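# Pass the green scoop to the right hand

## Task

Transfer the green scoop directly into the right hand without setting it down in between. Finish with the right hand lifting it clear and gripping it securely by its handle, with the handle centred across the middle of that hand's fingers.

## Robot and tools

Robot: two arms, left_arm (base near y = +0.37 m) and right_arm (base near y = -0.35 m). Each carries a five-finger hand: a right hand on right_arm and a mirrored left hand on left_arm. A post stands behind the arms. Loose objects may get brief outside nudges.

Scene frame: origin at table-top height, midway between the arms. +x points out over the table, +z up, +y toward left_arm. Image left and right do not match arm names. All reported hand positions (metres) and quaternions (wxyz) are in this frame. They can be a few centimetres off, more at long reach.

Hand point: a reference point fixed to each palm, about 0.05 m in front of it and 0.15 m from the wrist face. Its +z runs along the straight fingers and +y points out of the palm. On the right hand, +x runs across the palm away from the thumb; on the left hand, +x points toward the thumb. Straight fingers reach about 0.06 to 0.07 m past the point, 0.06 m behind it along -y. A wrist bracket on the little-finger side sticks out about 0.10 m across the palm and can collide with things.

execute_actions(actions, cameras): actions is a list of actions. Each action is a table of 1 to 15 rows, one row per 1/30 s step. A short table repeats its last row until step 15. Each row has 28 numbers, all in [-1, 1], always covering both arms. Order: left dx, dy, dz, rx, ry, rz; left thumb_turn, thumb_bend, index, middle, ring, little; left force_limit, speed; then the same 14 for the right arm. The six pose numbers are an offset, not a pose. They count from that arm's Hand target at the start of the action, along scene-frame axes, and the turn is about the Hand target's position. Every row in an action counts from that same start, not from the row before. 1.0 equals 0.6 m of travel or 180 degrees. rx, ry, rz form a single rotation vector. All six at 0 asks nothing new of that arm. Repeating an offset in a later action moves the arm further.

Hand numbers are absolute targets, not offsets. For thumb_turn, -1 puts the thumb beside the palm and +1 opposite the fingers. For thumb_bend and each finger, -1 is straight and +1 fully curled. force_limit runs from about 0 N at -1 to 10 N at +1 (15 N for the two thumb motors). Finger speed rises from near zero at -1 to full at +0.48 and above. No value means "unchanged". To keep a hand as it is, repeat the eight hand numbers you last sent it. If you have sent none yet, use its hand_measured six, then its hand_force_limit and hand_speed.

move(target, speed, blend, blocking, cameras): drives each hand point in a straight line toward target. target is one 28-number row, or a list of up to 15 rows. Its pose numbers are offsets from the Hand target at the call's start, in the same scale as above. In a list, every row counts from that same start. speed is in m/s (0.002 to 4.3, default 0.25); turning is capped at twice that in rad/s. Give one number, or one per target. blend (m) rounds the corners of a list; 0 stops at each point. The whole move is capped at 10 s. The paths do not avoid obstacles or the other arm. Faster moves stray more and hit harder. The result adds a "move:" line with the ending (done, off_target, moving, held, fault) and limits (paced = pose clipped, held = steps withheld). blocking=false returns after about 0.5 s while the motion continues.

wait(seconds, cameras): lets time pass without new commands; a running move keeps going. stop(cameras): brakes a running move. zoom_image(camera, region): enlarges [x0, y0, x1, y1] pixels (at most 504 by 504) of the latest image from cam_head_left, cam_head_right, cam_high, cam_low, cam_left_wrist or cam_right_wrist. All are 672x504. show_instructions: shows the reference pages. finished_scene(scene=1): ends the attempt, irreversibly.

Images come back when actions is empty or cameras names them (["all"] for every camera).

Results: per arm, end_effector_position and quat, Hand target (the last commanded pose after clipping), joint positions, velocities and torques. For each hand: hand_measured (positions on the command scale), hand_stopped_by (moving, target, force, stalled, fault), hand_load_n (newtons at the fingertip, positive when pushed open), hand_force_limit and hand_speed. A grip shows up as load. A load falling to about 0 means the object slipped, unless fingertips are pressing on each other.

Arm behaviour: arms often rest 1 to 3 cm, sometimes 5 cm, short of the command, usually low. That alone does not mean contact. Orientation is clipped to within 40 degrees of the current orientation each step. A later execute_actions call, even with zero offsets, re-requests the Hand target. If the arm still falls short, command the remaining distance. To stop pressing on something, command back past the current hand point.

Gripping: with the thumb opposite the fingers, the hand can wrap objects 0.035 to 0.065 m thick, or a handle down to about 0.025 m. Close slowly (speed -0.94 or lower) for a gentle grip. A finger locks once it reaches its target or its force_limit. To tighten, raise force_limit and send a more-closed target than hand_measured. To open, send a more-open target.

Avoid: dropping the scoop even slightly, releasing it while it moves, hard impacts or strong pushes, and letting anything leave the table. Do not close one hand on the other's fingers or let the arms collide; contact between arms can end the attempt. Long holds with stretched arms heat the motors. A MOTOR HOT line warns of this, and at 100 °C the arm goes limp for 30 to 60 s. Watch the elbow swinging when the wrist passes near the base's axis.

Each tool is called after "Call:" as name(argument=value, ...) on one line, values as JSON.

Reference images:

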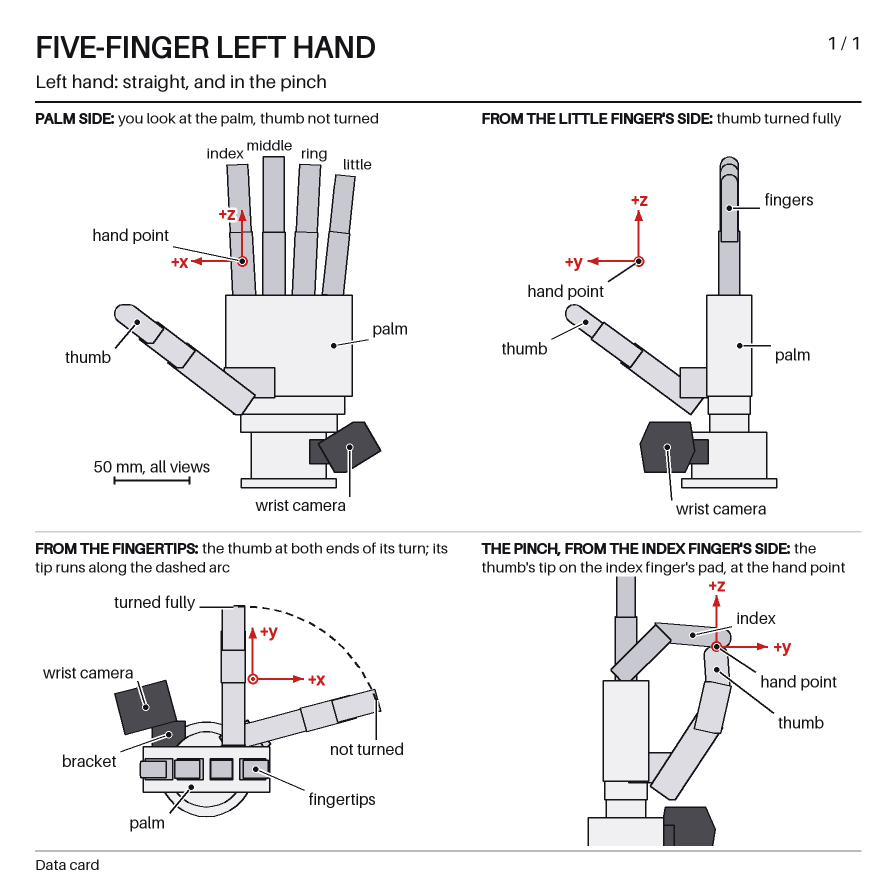

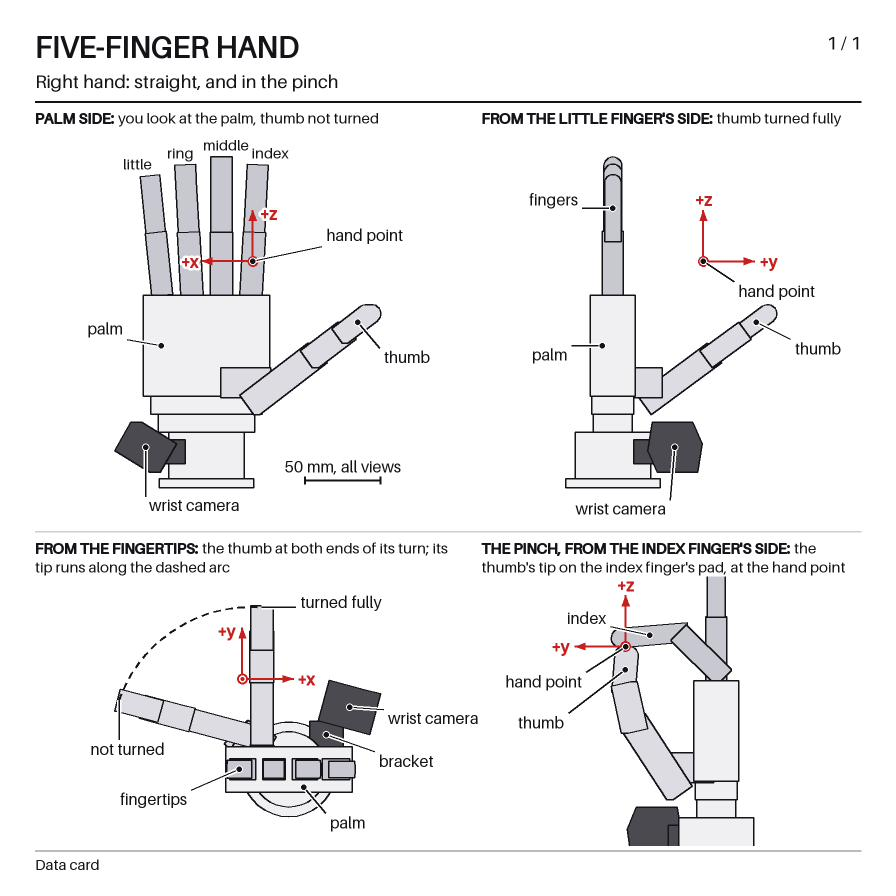

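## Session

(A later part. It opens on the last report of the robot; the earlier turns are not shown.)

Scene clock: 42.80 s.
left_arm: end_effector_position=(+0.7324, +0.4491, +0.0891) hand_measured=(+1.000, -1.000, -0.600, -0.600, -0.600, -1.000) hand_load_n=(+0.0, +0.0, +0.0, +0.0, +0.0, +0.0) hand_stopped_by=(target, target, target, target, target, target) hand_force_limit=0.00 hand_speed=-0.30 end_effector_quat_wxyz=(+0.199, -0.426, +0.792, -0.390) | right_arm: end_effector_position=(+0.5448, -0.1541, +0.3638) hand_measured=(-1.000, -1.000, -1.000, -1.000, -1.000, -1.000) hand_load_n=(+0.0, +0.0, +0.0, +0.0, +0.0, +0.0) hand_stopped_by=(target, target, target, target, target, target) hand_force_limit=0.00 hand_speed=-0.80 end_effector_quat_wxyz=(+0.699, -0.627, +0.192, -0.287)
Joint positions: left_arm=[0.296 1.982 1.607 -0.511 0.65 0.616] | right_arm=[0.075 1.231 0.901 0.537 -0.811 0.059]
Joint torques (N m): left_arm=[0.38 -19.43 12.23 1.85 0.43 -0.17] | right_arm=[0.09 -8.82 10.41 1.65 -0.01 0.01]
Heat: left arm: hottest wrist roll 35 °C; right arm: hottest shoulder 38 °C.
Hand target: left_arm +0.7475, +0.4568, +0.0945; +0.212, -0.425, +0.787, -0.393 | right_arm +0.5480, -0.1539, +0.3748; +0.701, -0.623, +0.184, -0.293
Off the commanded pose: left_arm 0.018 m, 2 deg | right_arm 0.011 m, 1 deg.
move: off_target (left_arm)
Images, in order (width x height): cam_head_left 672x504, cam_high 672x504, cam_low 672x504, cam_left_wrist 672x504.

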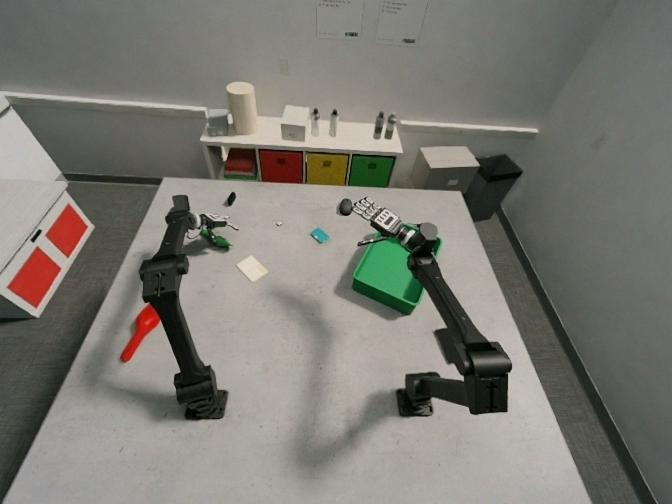

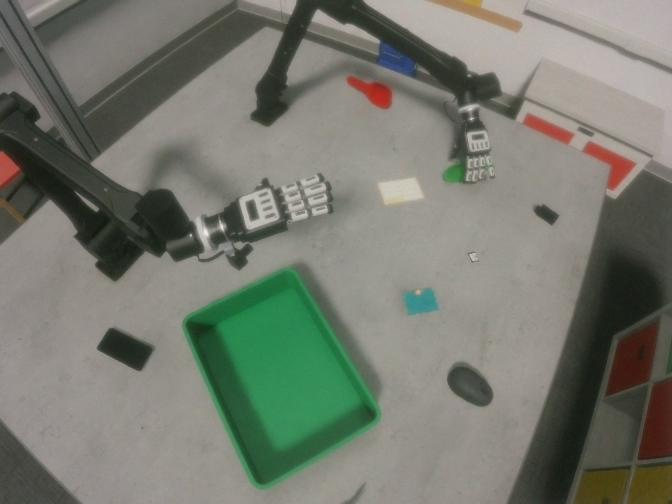

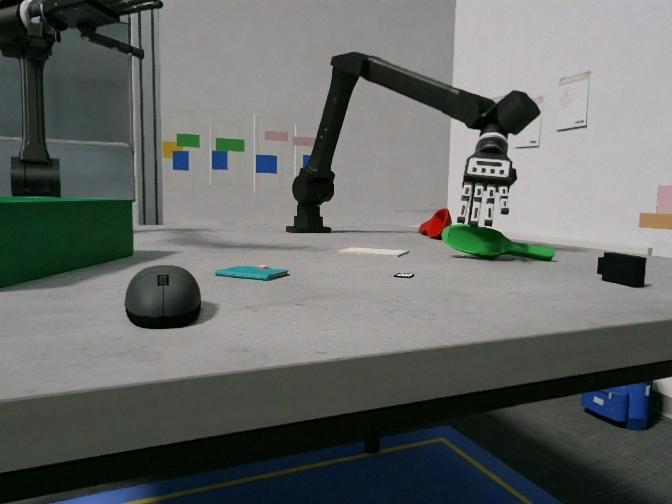

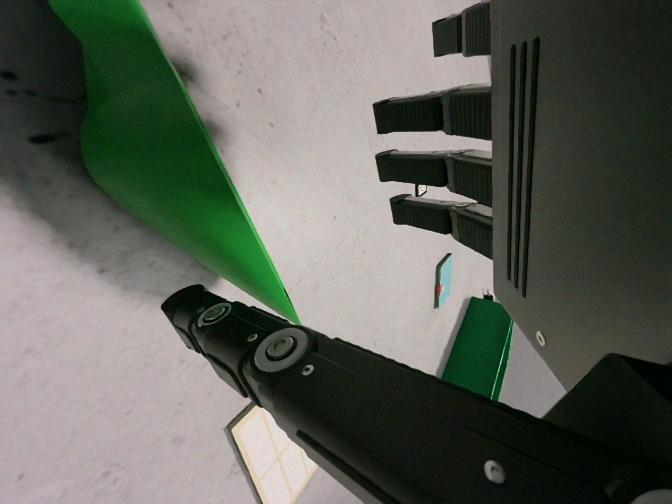

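Call:
move(target=[-0.002,0.021,-0.005,0,0,0,1,-1,-0.6,-0.6,-0.6,-1,0,-0.3,0,0,0,0,0,0,-1,-1,-1,-1,-1,-1,0,-0.8], speed=0.05, cameras=["cam_head_left","cam_head_right","cam_high","cam_left_wrist","cam_low"])

Call:
zoom_image(camera="cam_low", region=[420, 140, 580, 280])

Call:
zoom_image(camera="cam_high", region=[430, 90, 530, 200])

Call:
zoom_image(camera="cam_head_right", region=[180, 190, 280, 270])

Scene clock: 44.37 s.
left_arm: end_effector_position=(+0.7334, +0.4638, +0.0934) hand_measured=(+1.000, -1.000, -0.600, -0.600, -0.600, -1.000) hand_load_n=(+0.0, +0.0, +0.0, +0.0, +0.0, +0.0) hand_stopped_by=(target, target, target, target, target, target) hand_force_limit=0.00 hand_speed=-0.30 end_effector_quat_wxyz=(+0.206, -0.431, +0.787, -0.391) | right_arm: end_effector_position=(+0.5448, -0.1541, +0.3638) hand_measured=(-1.000, -1.000, -1.000, -1.000, -1.000, -1.000) hand_load_n=(-0.5, +0.0, -0.5, +0.0, +0.0, +0.0) hand_stopped_by=(target, target, target, target, target, target) hand_force_limit=0.00 hand_speed=-0.80 end_effector_quat_wxyz=(+0.699, -0.627, +0.192, -0.287)
Joint positions: left_arm=[0.318 1.982 1.616 -0.511 0.656 0.616] | right_arm=[0.075 1.231 0.901 0.537 -0.811 0.059]
Joint torques (N m): left_arm=[0.15 -18.49 12.22 1.4 0.65 -0.05] | right_arm=[-0.21 -9.29 10.54 1.48 0 0.02]
Heat: left arm: hottest wrist roll 35 °C; right arm: hottest elbow 39 °C.
Hand target: left_arm +0.7464, +0.4693, +0.0916; +0.212, -0.425, +0.787, -0.393 | right_arm +0.5480, -0.1539, +0.3748; +0.701, -0.623, +0.184, -0.293
Off the commanded pose: left_arm 0.014 m, 1 deg | right_arm 0.011 m, 1 deg.
move: off_target (left_arm)
Images, in order (width x height): cam_head_left 672x504, cam_head_right 672x504, cam_high 672x504, cam_low 672x504, cam_left_wrist 672x504.

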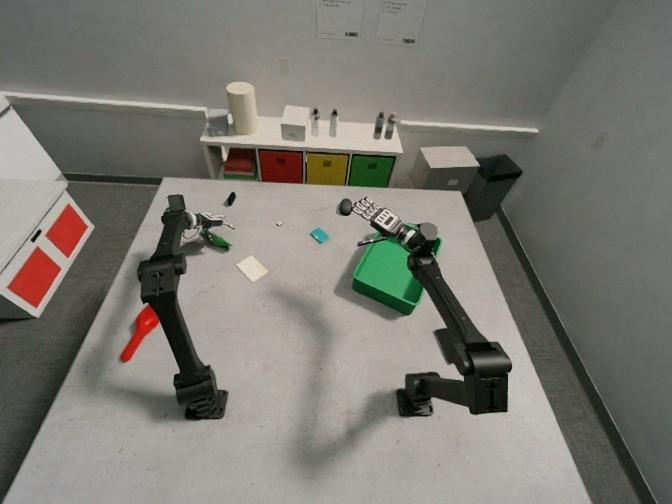

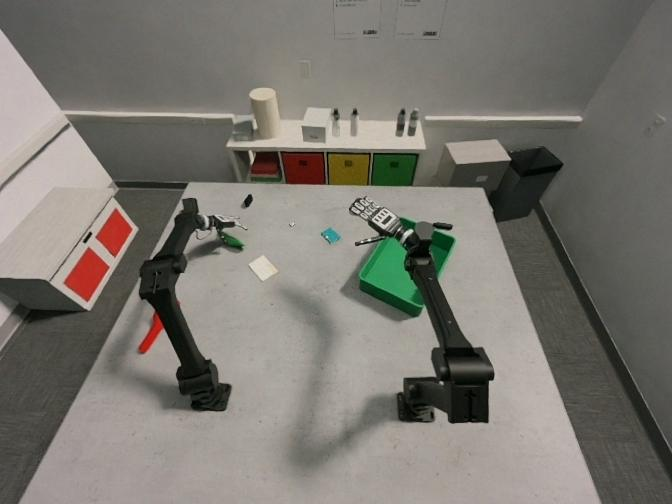

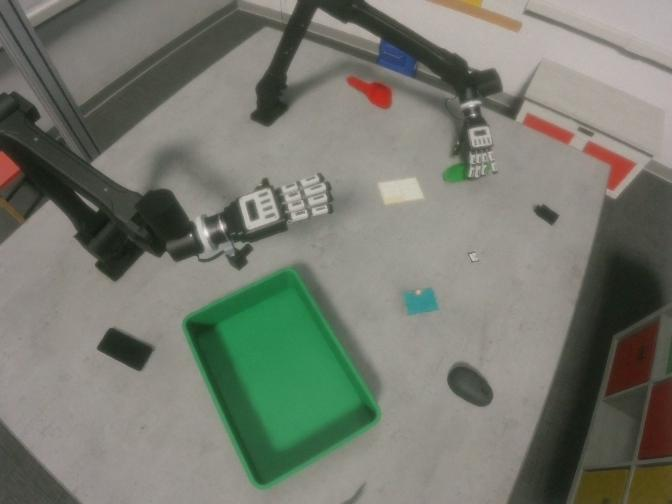

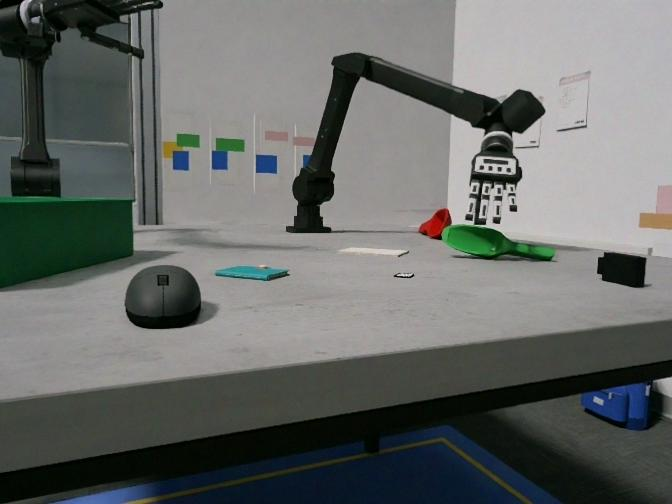

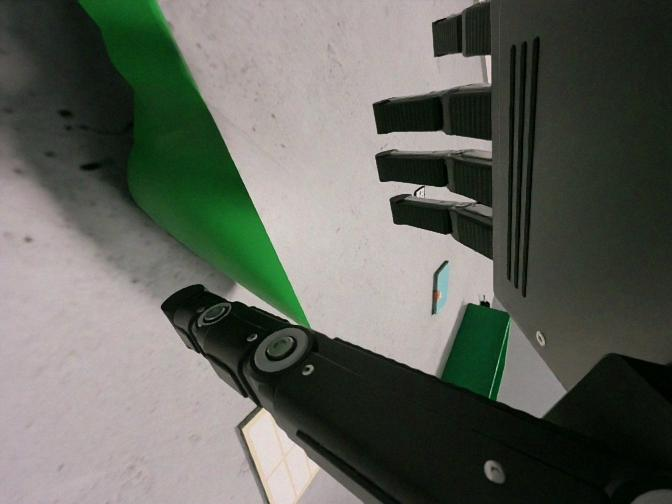

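Scaled by 3.150.

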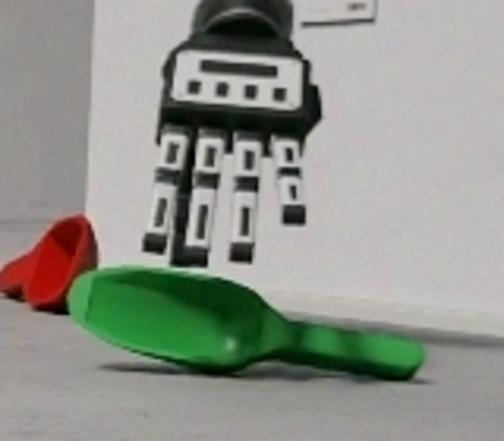

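Scaled by 4.582.

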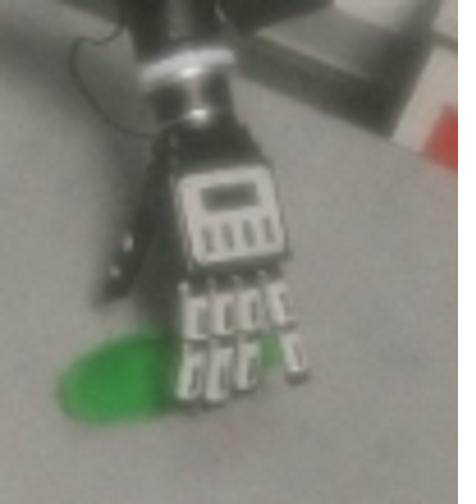

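Scaled by 5.040.

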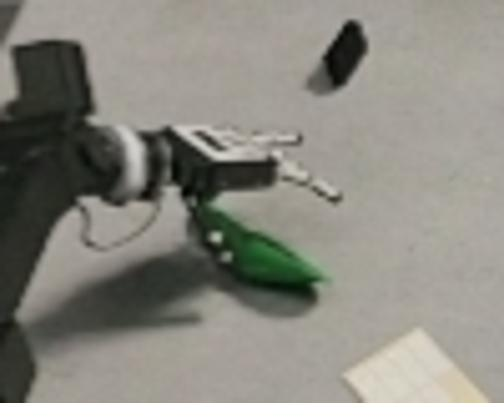

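Call:
zoom_image(camera="cam_left_wrist", region=[50, 0, 350, 340])

Scaled by 1.482.

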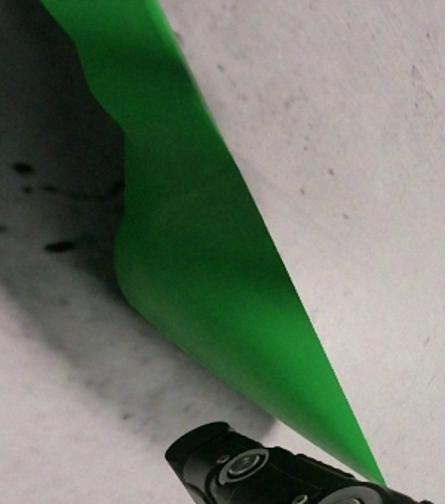

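Call:
zoom_image(camera="cam_low", region=[435, 195, 565, 270])

Call:
zoom_image(camera="cam_high", region=[435, 140, 505, 190])

Scaled by 3.877.

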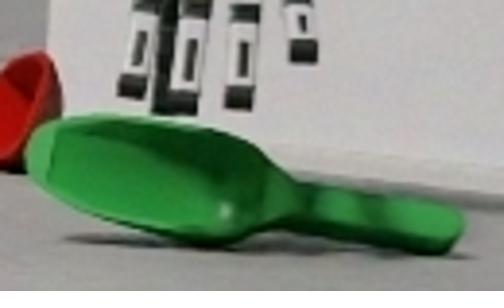

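Scaled by 7.200.

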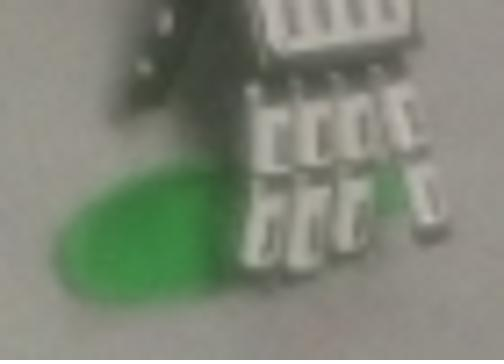

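Call:
zoom_image(camera="cam_left_wrist", region=[100, 0, 250, 170])

Call:
zoom_image(camera="cam_left_wrist", region=[180, 150, 330, 340])

Scaled by 2.965.

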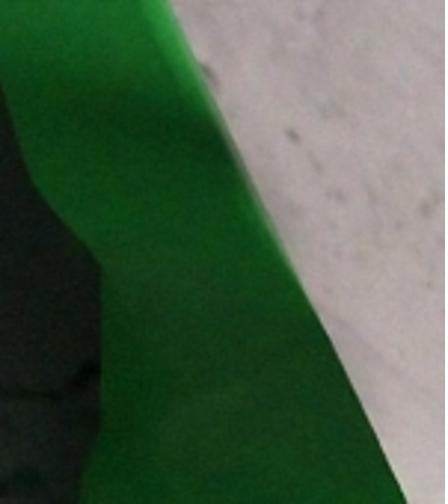

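Scaled by 2.653.

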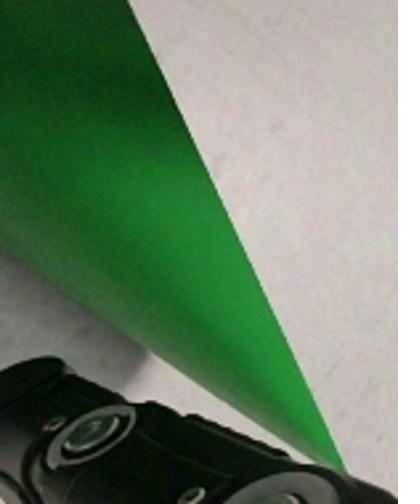

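Call:
move(target=[-0.0248,0.0057,-0.0027,-0.0194,-0.0337,0.0167,1,-1,-0.6,-0.6,-0.6,-1,0,-0.3,0,0,0,0,0,0,-1,-1,-1,-1,-1,-1,0,-0.8], speed=0.06, cameras=["cam_left_wrist","cam_low","cam_high"])

Call:
zoom_image(camera="cam_low", region=[435, 155, 565, 270])

Scene clock: 56.07 s.
left_arm: end_effector_position=(+0.7329, +0.4699, +0.0883) hand_measured=(+1.000, -1.000, -0.600, -0.600, -0.600, -1.000) hand_load_n=(+0.0, +0.0, +0.0, +0.0, +0.0, +0.0) hand_stopped_by=(target, target, target, target, target, target) hand_force_limit=0.00 hand_speed=-0.30 end_effector_quat_wxyz=(+0.248, -0.427, +0.756, -0.430) | right_arm: end_effector_position=(+0.5448, -0.1541, +0.3638) hand_measured=(-1.000, -1.000, -1.000, -1.000, -1.000, -1.000) hand_load_n=(-0.5, +0.0, +0.0, +0.0, +0.0, +0.0) hand_stopped_by=(target, target, target, target, target, target) hand_force_limit=0.00 hand_speed=-0.80 end_effector_quat_wxyz=(+0.699, -0.627, +0.192, -0.287)
Joint positions: left_arm=[0.344 1.948 1.482 -0.263 0.705 0.534] | right_arm=[0.075 1.231 0.901 0.537 -0.811 0.059]
Joint torques (N m): left_arm=[0.32 -20.66 8.39 2.04 0.59 -0.18] | right_arm=[-0.44 -8.94 10.47 1.57 -0.02 0.02]
Heat: left arm: hottest wrist roll 35 °C; right arm: hottest elbow 39 °C.
Hand target: left_arm +0.7314, +0.4728, +0.0899; +0.250, -0.431, +0.751, -0.433 | right_arm +0.5480, -0.1539, +0.3748; +0.701, -0.623, +0.184, -0.293
Off the commanded pose: left_arm 0.004 m, 1 deg | right_arm 0.011 m, 1 deg.
move: done
Images, in order (width x height): cam_high 672x504, cam_low 672x504, cam_left_wrist 672x504.

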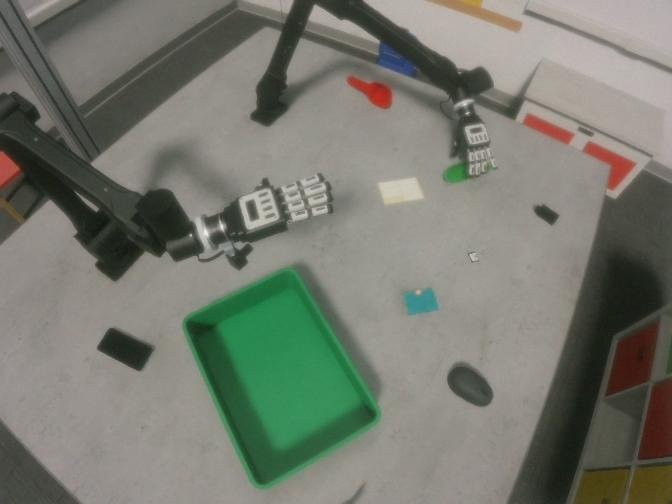

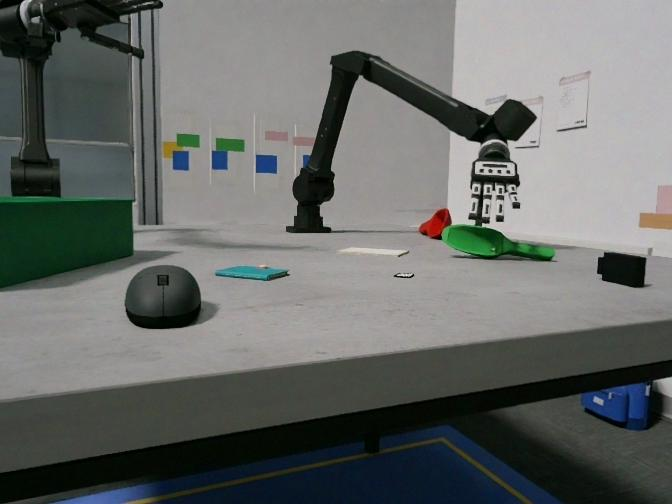

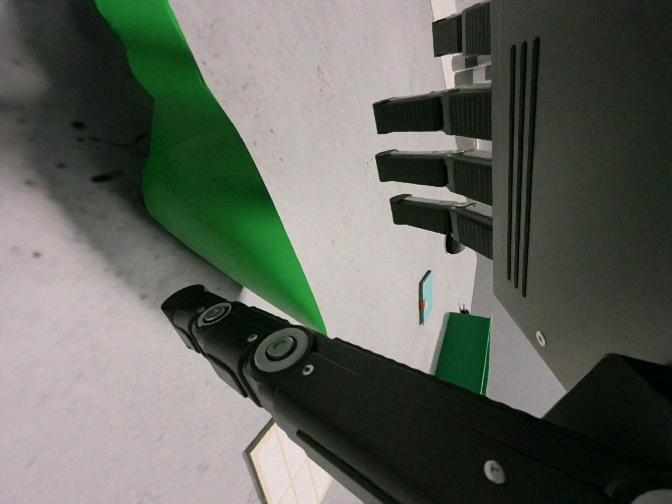

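Scaled by 3.877.

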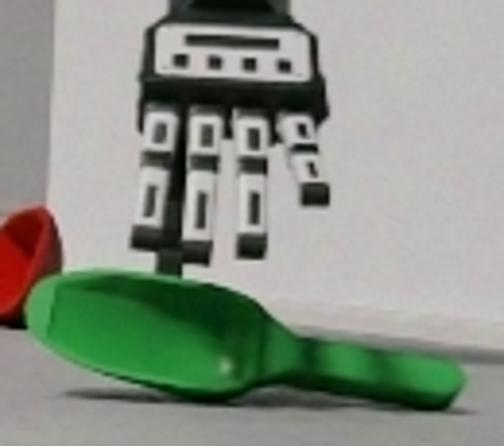

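Call:
move(target=[[-0.019,0.0028,-0.01,0,0,0,1,-0.7,-0.6,-0.6,-0.6,-1,0,-0.3,0,0,0,0,0,0,-1,-1,-1,-1,-1,-1,0,-0.8],[-0.019,0.0028,-0.045,0,0,0,1,-0.7,-0.6,-0.6,-0.6,-1,0,-0.3,0,0,0,0,0,0,-1,-1,-1,-1,-1,-1,0,-0.8]], speed=0.05, cameras=["cam_left_wrist","cam_low","cam_high"])

Call:
zoom_image(camera="cam_low", region=[435, 155, 565, 270])

Call:
zoom_image(camera="cam_left_wrist", region=[90, 0, 430, 360])

Scene clock: 59.27 s.
left_arm: end_effector_position=(+0.7226, +0.4712, +0.0769) hand_measured=(+1.000, -0.700, -0.600, -0.600, -0.600, -1.000) hand_load_n=(+0.0, +0.0, +0.0, +0.0, +0.0, +0.0) hand_stopped_by=(target, target, target, target, target, target) hand_force_limit=0.00 hand_speed=-0.30 end_effector_quat_wxyz=(+0.257, -0.424, +0.753, -0.433) | right_arm: end_effector_position=(+0.5448, -0.1541, +0.3638) hand_measured=(-1.000, -1.000, -1.000, -1.000, -1.000, -1.000) hand_load_n=(+0.0, +0.0, +0.0, -0.5, +0.0, +0.0) hand_stopped_by=(target, target, target, target, target, target) hand_force_limit=0.00 hand_speed=-0.80 end_effector_quat_wxyz=(+0.699, -0.627, +0.192, -0.287)
Joint positions: left_arm=[0.352 1.934 1.418 -0.194 0.711 0.533] | right_arm=[0.075 1.231 0.901 0.537 -0.811 0.059]
Joint torques (N m): left_arm=[0.62 -18.08 8.24 2.14 0.57 -0.13] | right_arm=[-0.21 -9.11 10.47 1.59 -0.01 0.01]
Heat: left arm: hottest wrist roll 35 °C; right arm: hottest elbow 40 °C.
Hand target: left_arm +0.7201, +0.4746, +0.0629; +0.250, -0.431, +0.751, -0.433 | right_arm +0.5480, -0.1539, +0.3748; +0.701, -0.623, +0.184, -0.293
Off the commanded pose: left_arm 0.015 m, 1 deg | right_arm 0.011 m, 1 deg.
move: off_target (left_arm)
Images, in order (width x height): cam_high 672x504, cam_low 672x504, cam_left_wrist 672x504.

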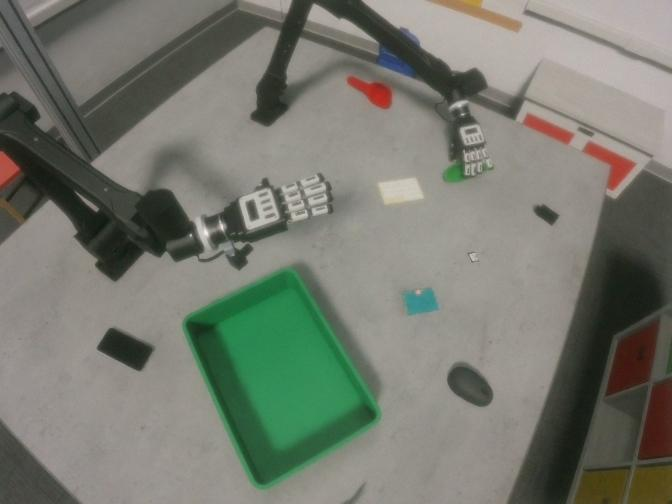

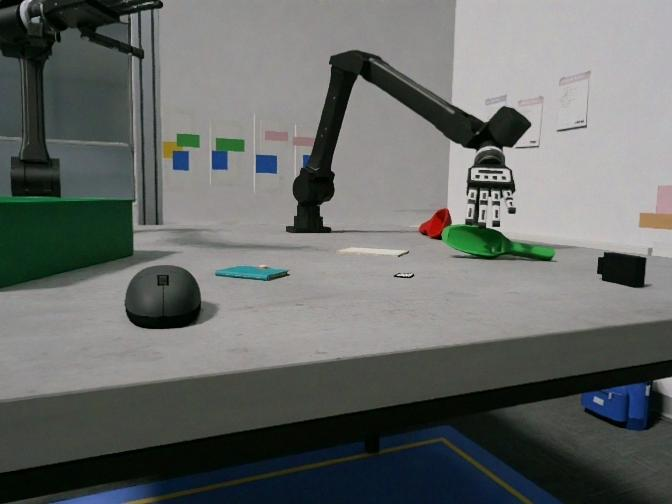

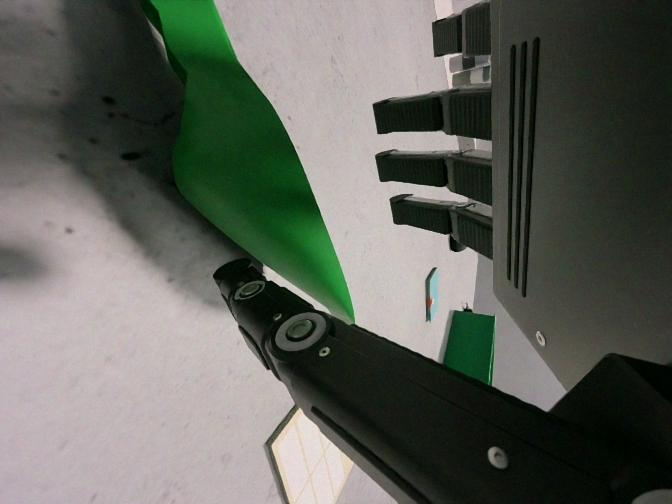

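Scaled by 3.877.

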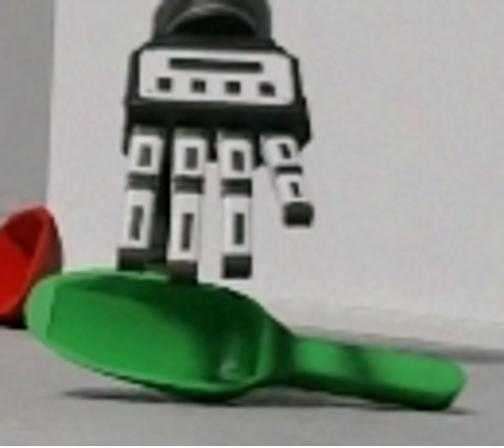

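Scaled by 1.400.

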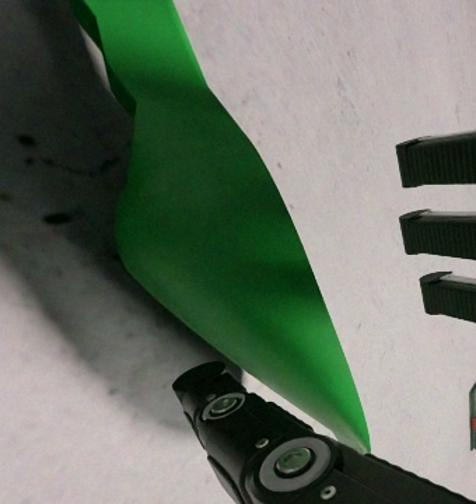

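Call:
move(target=[-0.002,0,-0.03,0,0,0,1,-0.7,-0.6,-0.6,-0.6,-1,0,-0.3,0,0,0,0,0,0,-1,-1,-1,-1,-1,-1,0,-0.8], speed=0.04, cameras=["cam_left_wrist","cam_low","cam_high"])

Call:
zoom_image(camera="cam_low", region=[435, 155, 565, 270])

Call:
zoom_image(camera="cam_left_wrist", region=[90, 0, 430, 360])

Scene clock: 60.93 s.
left_arm: end_effector_position=(+0.7217, +0.4708, +0.0640) hand_measured=(+1.000, -0.700, -0.600, -0.600, -0.600, -1.000) hand_load_n=(+0.0, +0.0, +0.0, +0.0, +0.0, -0.5) hand_stopped_by=(target, target, target, target, target, target) hand_force_limit=0.00 hand_speed=-0.30 end_effector_quat_wxyz=(+0.260, -0.422, +0.753, -0.433) | right_arm: end_effector_position=(+0.5448, -0.1541, +0.3638) hand_measured=(-1.000, -1.000, -1.000, -1.000, -1.000, -1.000) hand_load_n=(+0.0, +0.0, +0.0, +0.0, +0.0, +0.0) hand_stopped_by=(target, target, target, target, target, target) hand_force_limit=0.00 hand_speed=-0.80 end_effector_quat_wxyz=(+0.699, -0.627, +0.192, -0.287)
Joint positions: left_arm=[0.352 1.947 1.397 -0.153 0.711 0.533] | right_arm=[0.075 1.231 0.901 0.537 -0.811 0.059]
Joint torques (N m): left_arm=[0.67 -17.26 8.17 2.22 0.58 -0.12] | right_arm=[-0.56 -9 10.48 1.65 -0.01 0.02]
Heat: left arm: hottest wrist roll 35 °C; right arm: hottest elbow 40 °C.
Hand target: left_arm +0.7189, +0.4745, +0.0450; +0.250, -0.431, +0.751, -0.433 | right_arm +0.5480, -0.1539, +0.3748; +0.701, -0.623, +0.184, -0.293
Off the commanded pose: left_arm 0.020 m, 1 deg | right_arm 0.011 m, 1 deg.
move: off_target (left_arm)
Images, in order (width x height): cam_high 672x504, cam_low 672x504, cam_left_wrist 672x504.

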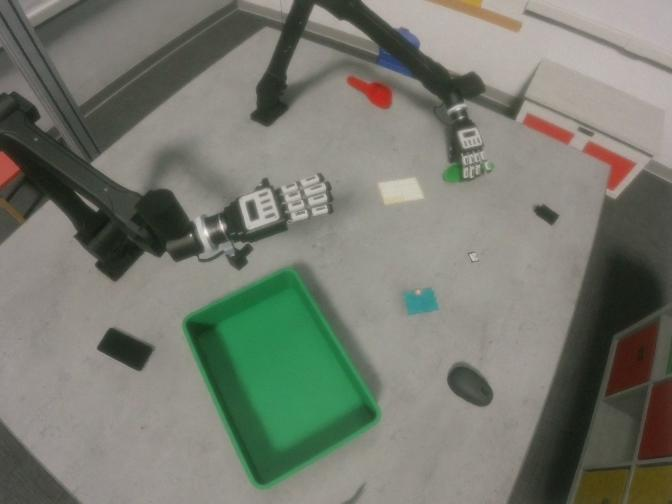

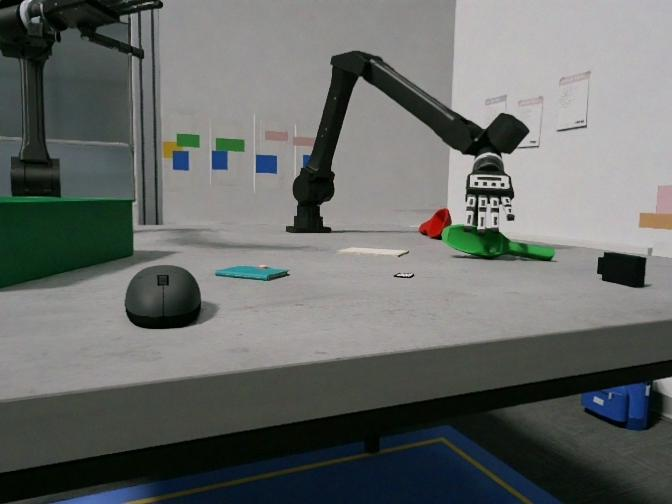

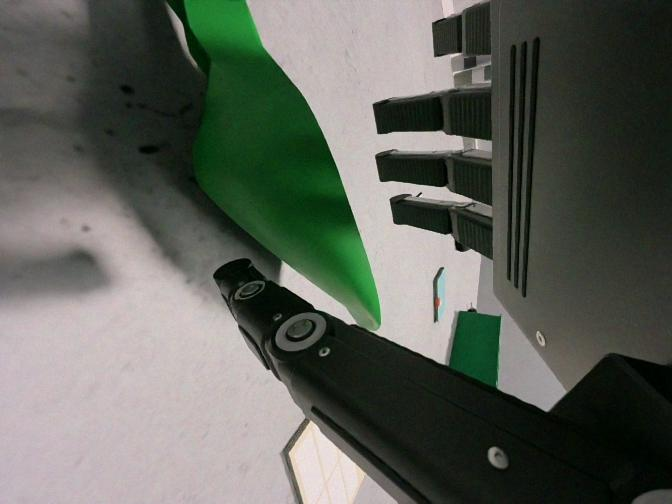

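Scaled by 3.877.

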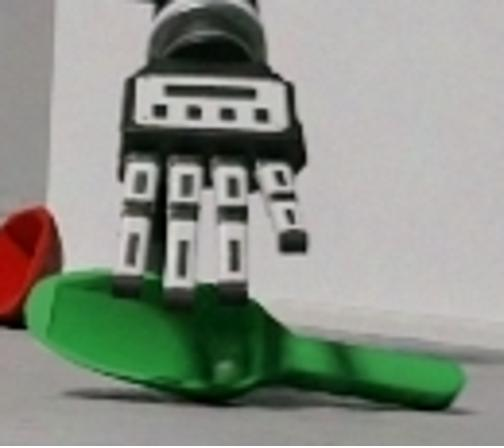

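Scaled by 1.400.

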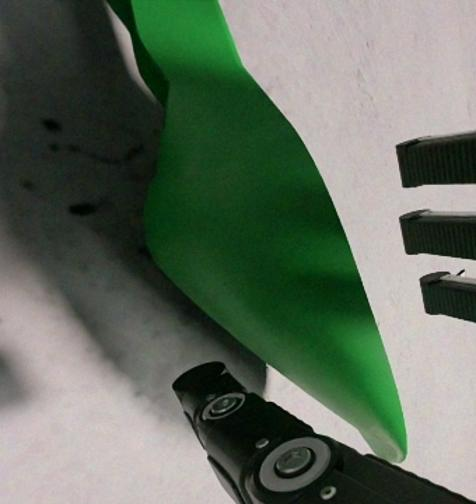

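Call:
move(target=[-0.002,-0.003,-0.025,0,0,0,1,-0.7,-0.6,-0.6,-0.6,-1,0,-0.3,0,0,0,0,0,0,-1,-1,-1,-1,-1,-1,0,-0.8], speed=0.04, cameras=["cam_left_wrist","cam_low","cam_high"])

Call:
zoom_image(camera="cam_low", region=[435, 155, 565, 270])

Call:
zoom_image(camera="cam_left_wrist", region=[90, 0, 430, 360])

Scene clock: 62.30 s.
left_arm: end_effector_position=(+0.7204, +0.4704, +0.0478) hand_measured=(+1.000, -0.700, -0.600, -0.600, -0.600, -1.000) hand_load_n=(+0.0, +0.0, +0.0, +0.0, +0.0, +0.0) hand_stopped_by=(target, target, target, target, target, target) hand_force_limit=0.00 hand_speed=-0.30 end_effector_quat_wxyz=(+0.259, -0.423, +0.753, -0.433) | right_arm: end_effector_position=(+0.5448, -0.1541, +0.3638) hand_measured=(-1.000, -1.000, -1.000, -1.000, -1.000, -1.000) hand_load_n=(+0.0, +0.0, +0.0, +0.0, +0.0, +0.0) hand_stopped_by=(target, target, target, target, target, target) hand_force_limit=0.00 hand_speed=-0.80 end_effector_quat_wxyz=(+0.699, -0.627, +0.192, -0.287)
Joint positions: left_arm=[0.352 1.967 1.38 -0.116 0.711 0.533] | right_arm=[0.075 1.231 0.901 0.537 -0.811 0.059]
Joint torques (N m): left_arm=[0.56 -17.96 8.2 2.06 0.52 -0.14] | right_arm=[0.03 -9.35 10.4 1.59 -0.04 -0.02]
Heat: left arm: hottest wrist roll 35 °C; right arm: hottest elbow 40 °C.
Hand target: left_arm +0.7178, +0.4727, +0.0301; +0.250, -0.431, +0.751, -0.433 | right_arm +0.5480, -0.1539, +0.3748; +0.701, -0.623, +0.184, -0.293
Off the commanded pose: left_arm 0.018 m, 1 deg | right_arm 0.011 m, 1 deg.
move: off_target (left_arm)
Images, in order (width x height): cam_high 672x504, cam_low 672x504, cam_left_wrist 672x504.

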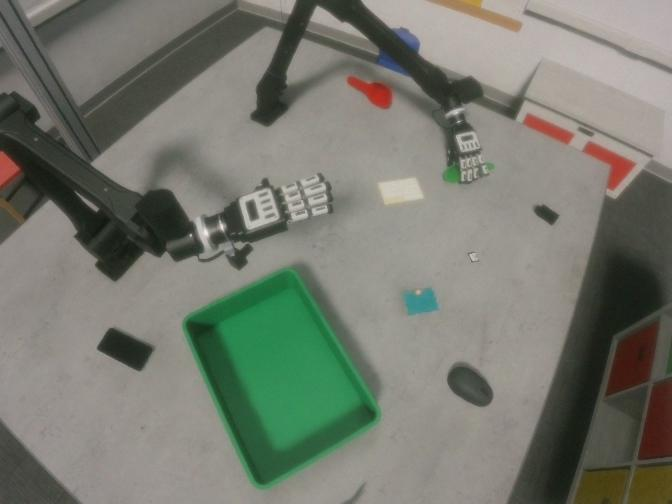

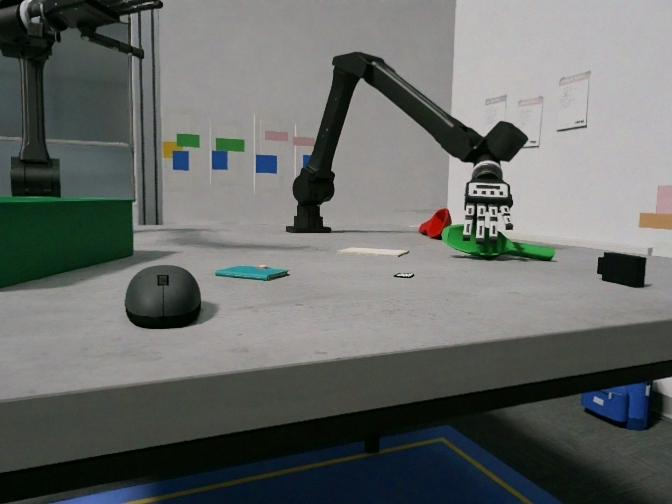

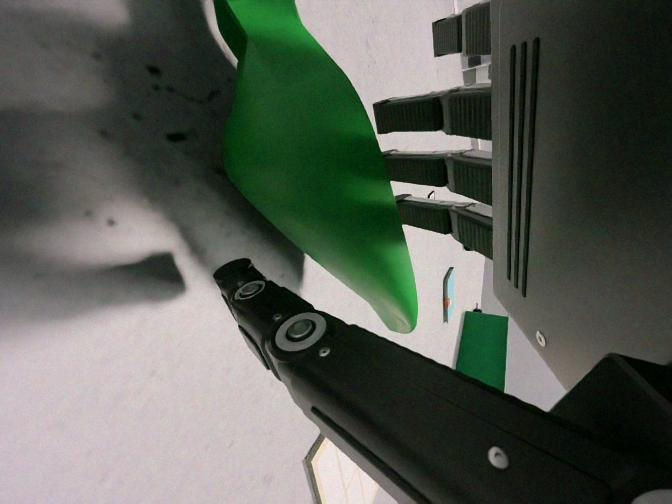

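Scaled by 3.877.

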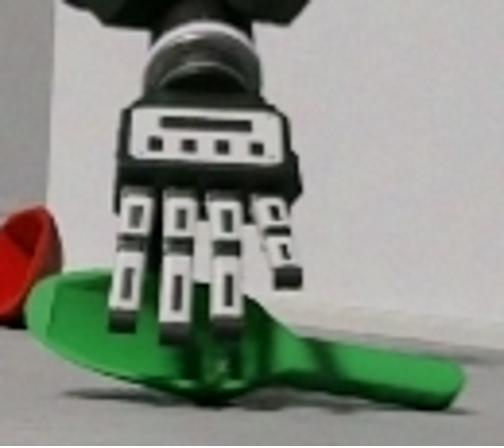

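Scaled by 1.400.

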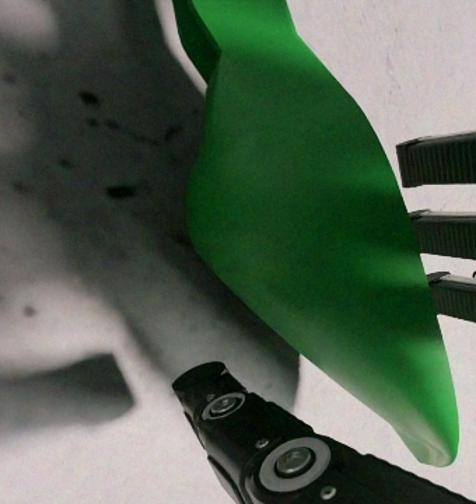

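Call:
move(target=[0,0,0,0,0,0,1,-0.4,-0.1,-0.1,-0.1,-1,-0.5,-0.85,0,0,0,0,0,0,-1,-1,-1,-1,-1,-1,0,-0.8], speed=0.04, cameras=["cam_left_wrist","cam_low","cam_high"])

Call:
zoom_image(camera="cam_low", region=[435, 155, 565, 270])

Call:
zoom_image(camera="cam_left_wrist", region=[90, 0, 430, 360])

Scene clock: 64.53 s.
left_arm: end_effector_position=(+0.7204, +0.4704, +0.0478) hand_measured=(+1.000, -0.400, -0.100, -0.100, -0.100, -1.000) hand_load_n=(+0.0, +0.0, +0.0, +0.0, +0.0, +0.0) hand_stopped_by=(target, target, target, target, target, target) hand_force_limit=-0.50 hand_speed=-0.85 end_effector_quat_wxyz=(+0.259, -0.423, +0.753, -0.433) | right_arm: end_effector_position=(+0.5448, -0.1541, +0.3638) hand_measured=(-1.000, -1.000, -1.000, -1.000, -1.000, -1.000) hand_load_n=(-0.5, +0.0, +0.0, +0.0, +0.0, +0.0) hand_stopped_by=(target, target, target, target, target, target) hand_force_limit=0.00 hand_speed=-0.80 end_effector_quat_wxyz=(+0.699, -0.627, +0.192, -0.287)
Joint positions: left_arm=[0.352 1.967 1.38 -0.116 0.711 0.533] | right_arm=[0.075 1.231 0.901 0.537 -0.811 0.059]
Joint torques (N m): left_arm=[0.38 -17.38 8.14 2.17 0.53 -0.15] | right_arm=[0.32 -9.17 10.58 1.72 -0.05 0.03]
Heat: left arm: hottest wrist roll 35 °C; right arm: hottest elbow 40 °C.
Hand target: left_arm +0.7178, +0.4727, +0.0301; +0.250, -0.431, +0.751, -0.433 | right_arm +0.5480, -0.1539, +0.3748; +0.701, -0.623, +0.184, -0.293
Off the commanded pose: left_arm 0.018 m, 1 deg | right_arm 0.011 m, 1 deg.
move: done
Images, in order (width x height): cam_high 672x504, cam_low 672x504, cam_left_wrist 672x504.

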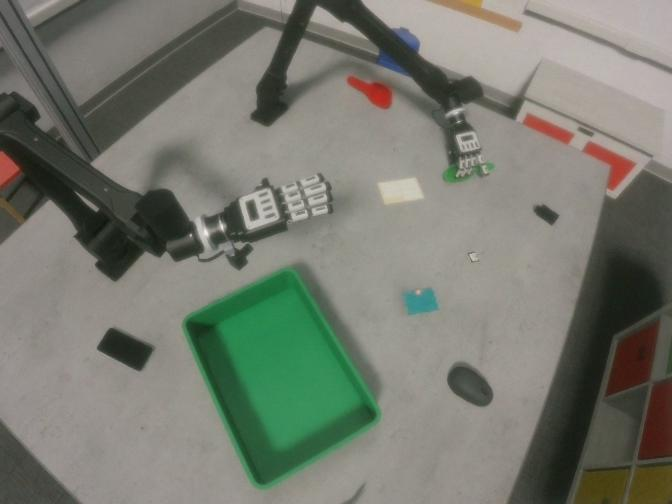

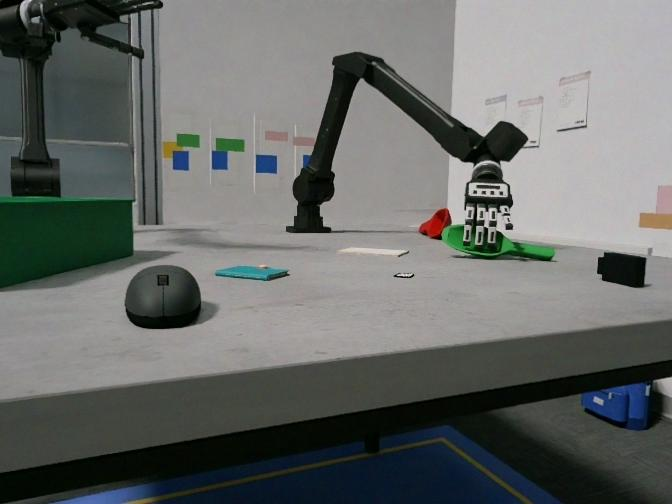

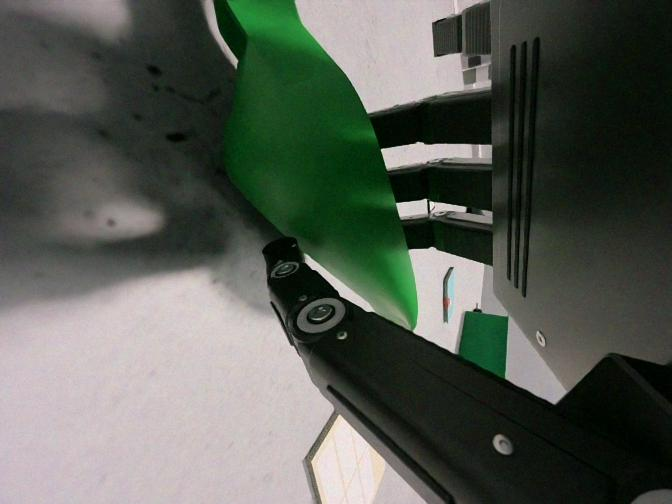

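Scaled by 3.877.

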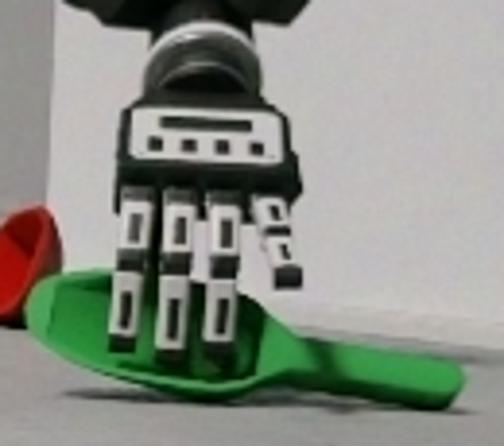

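Scaled by 1.400.

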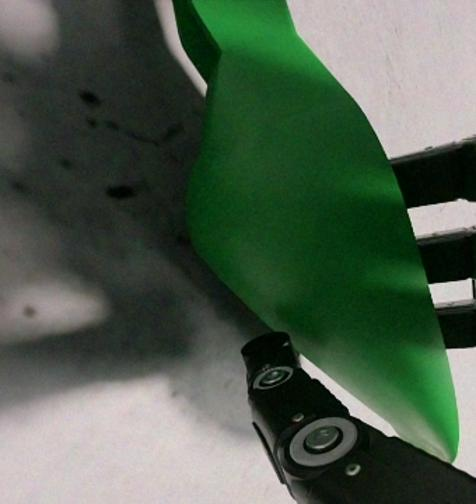

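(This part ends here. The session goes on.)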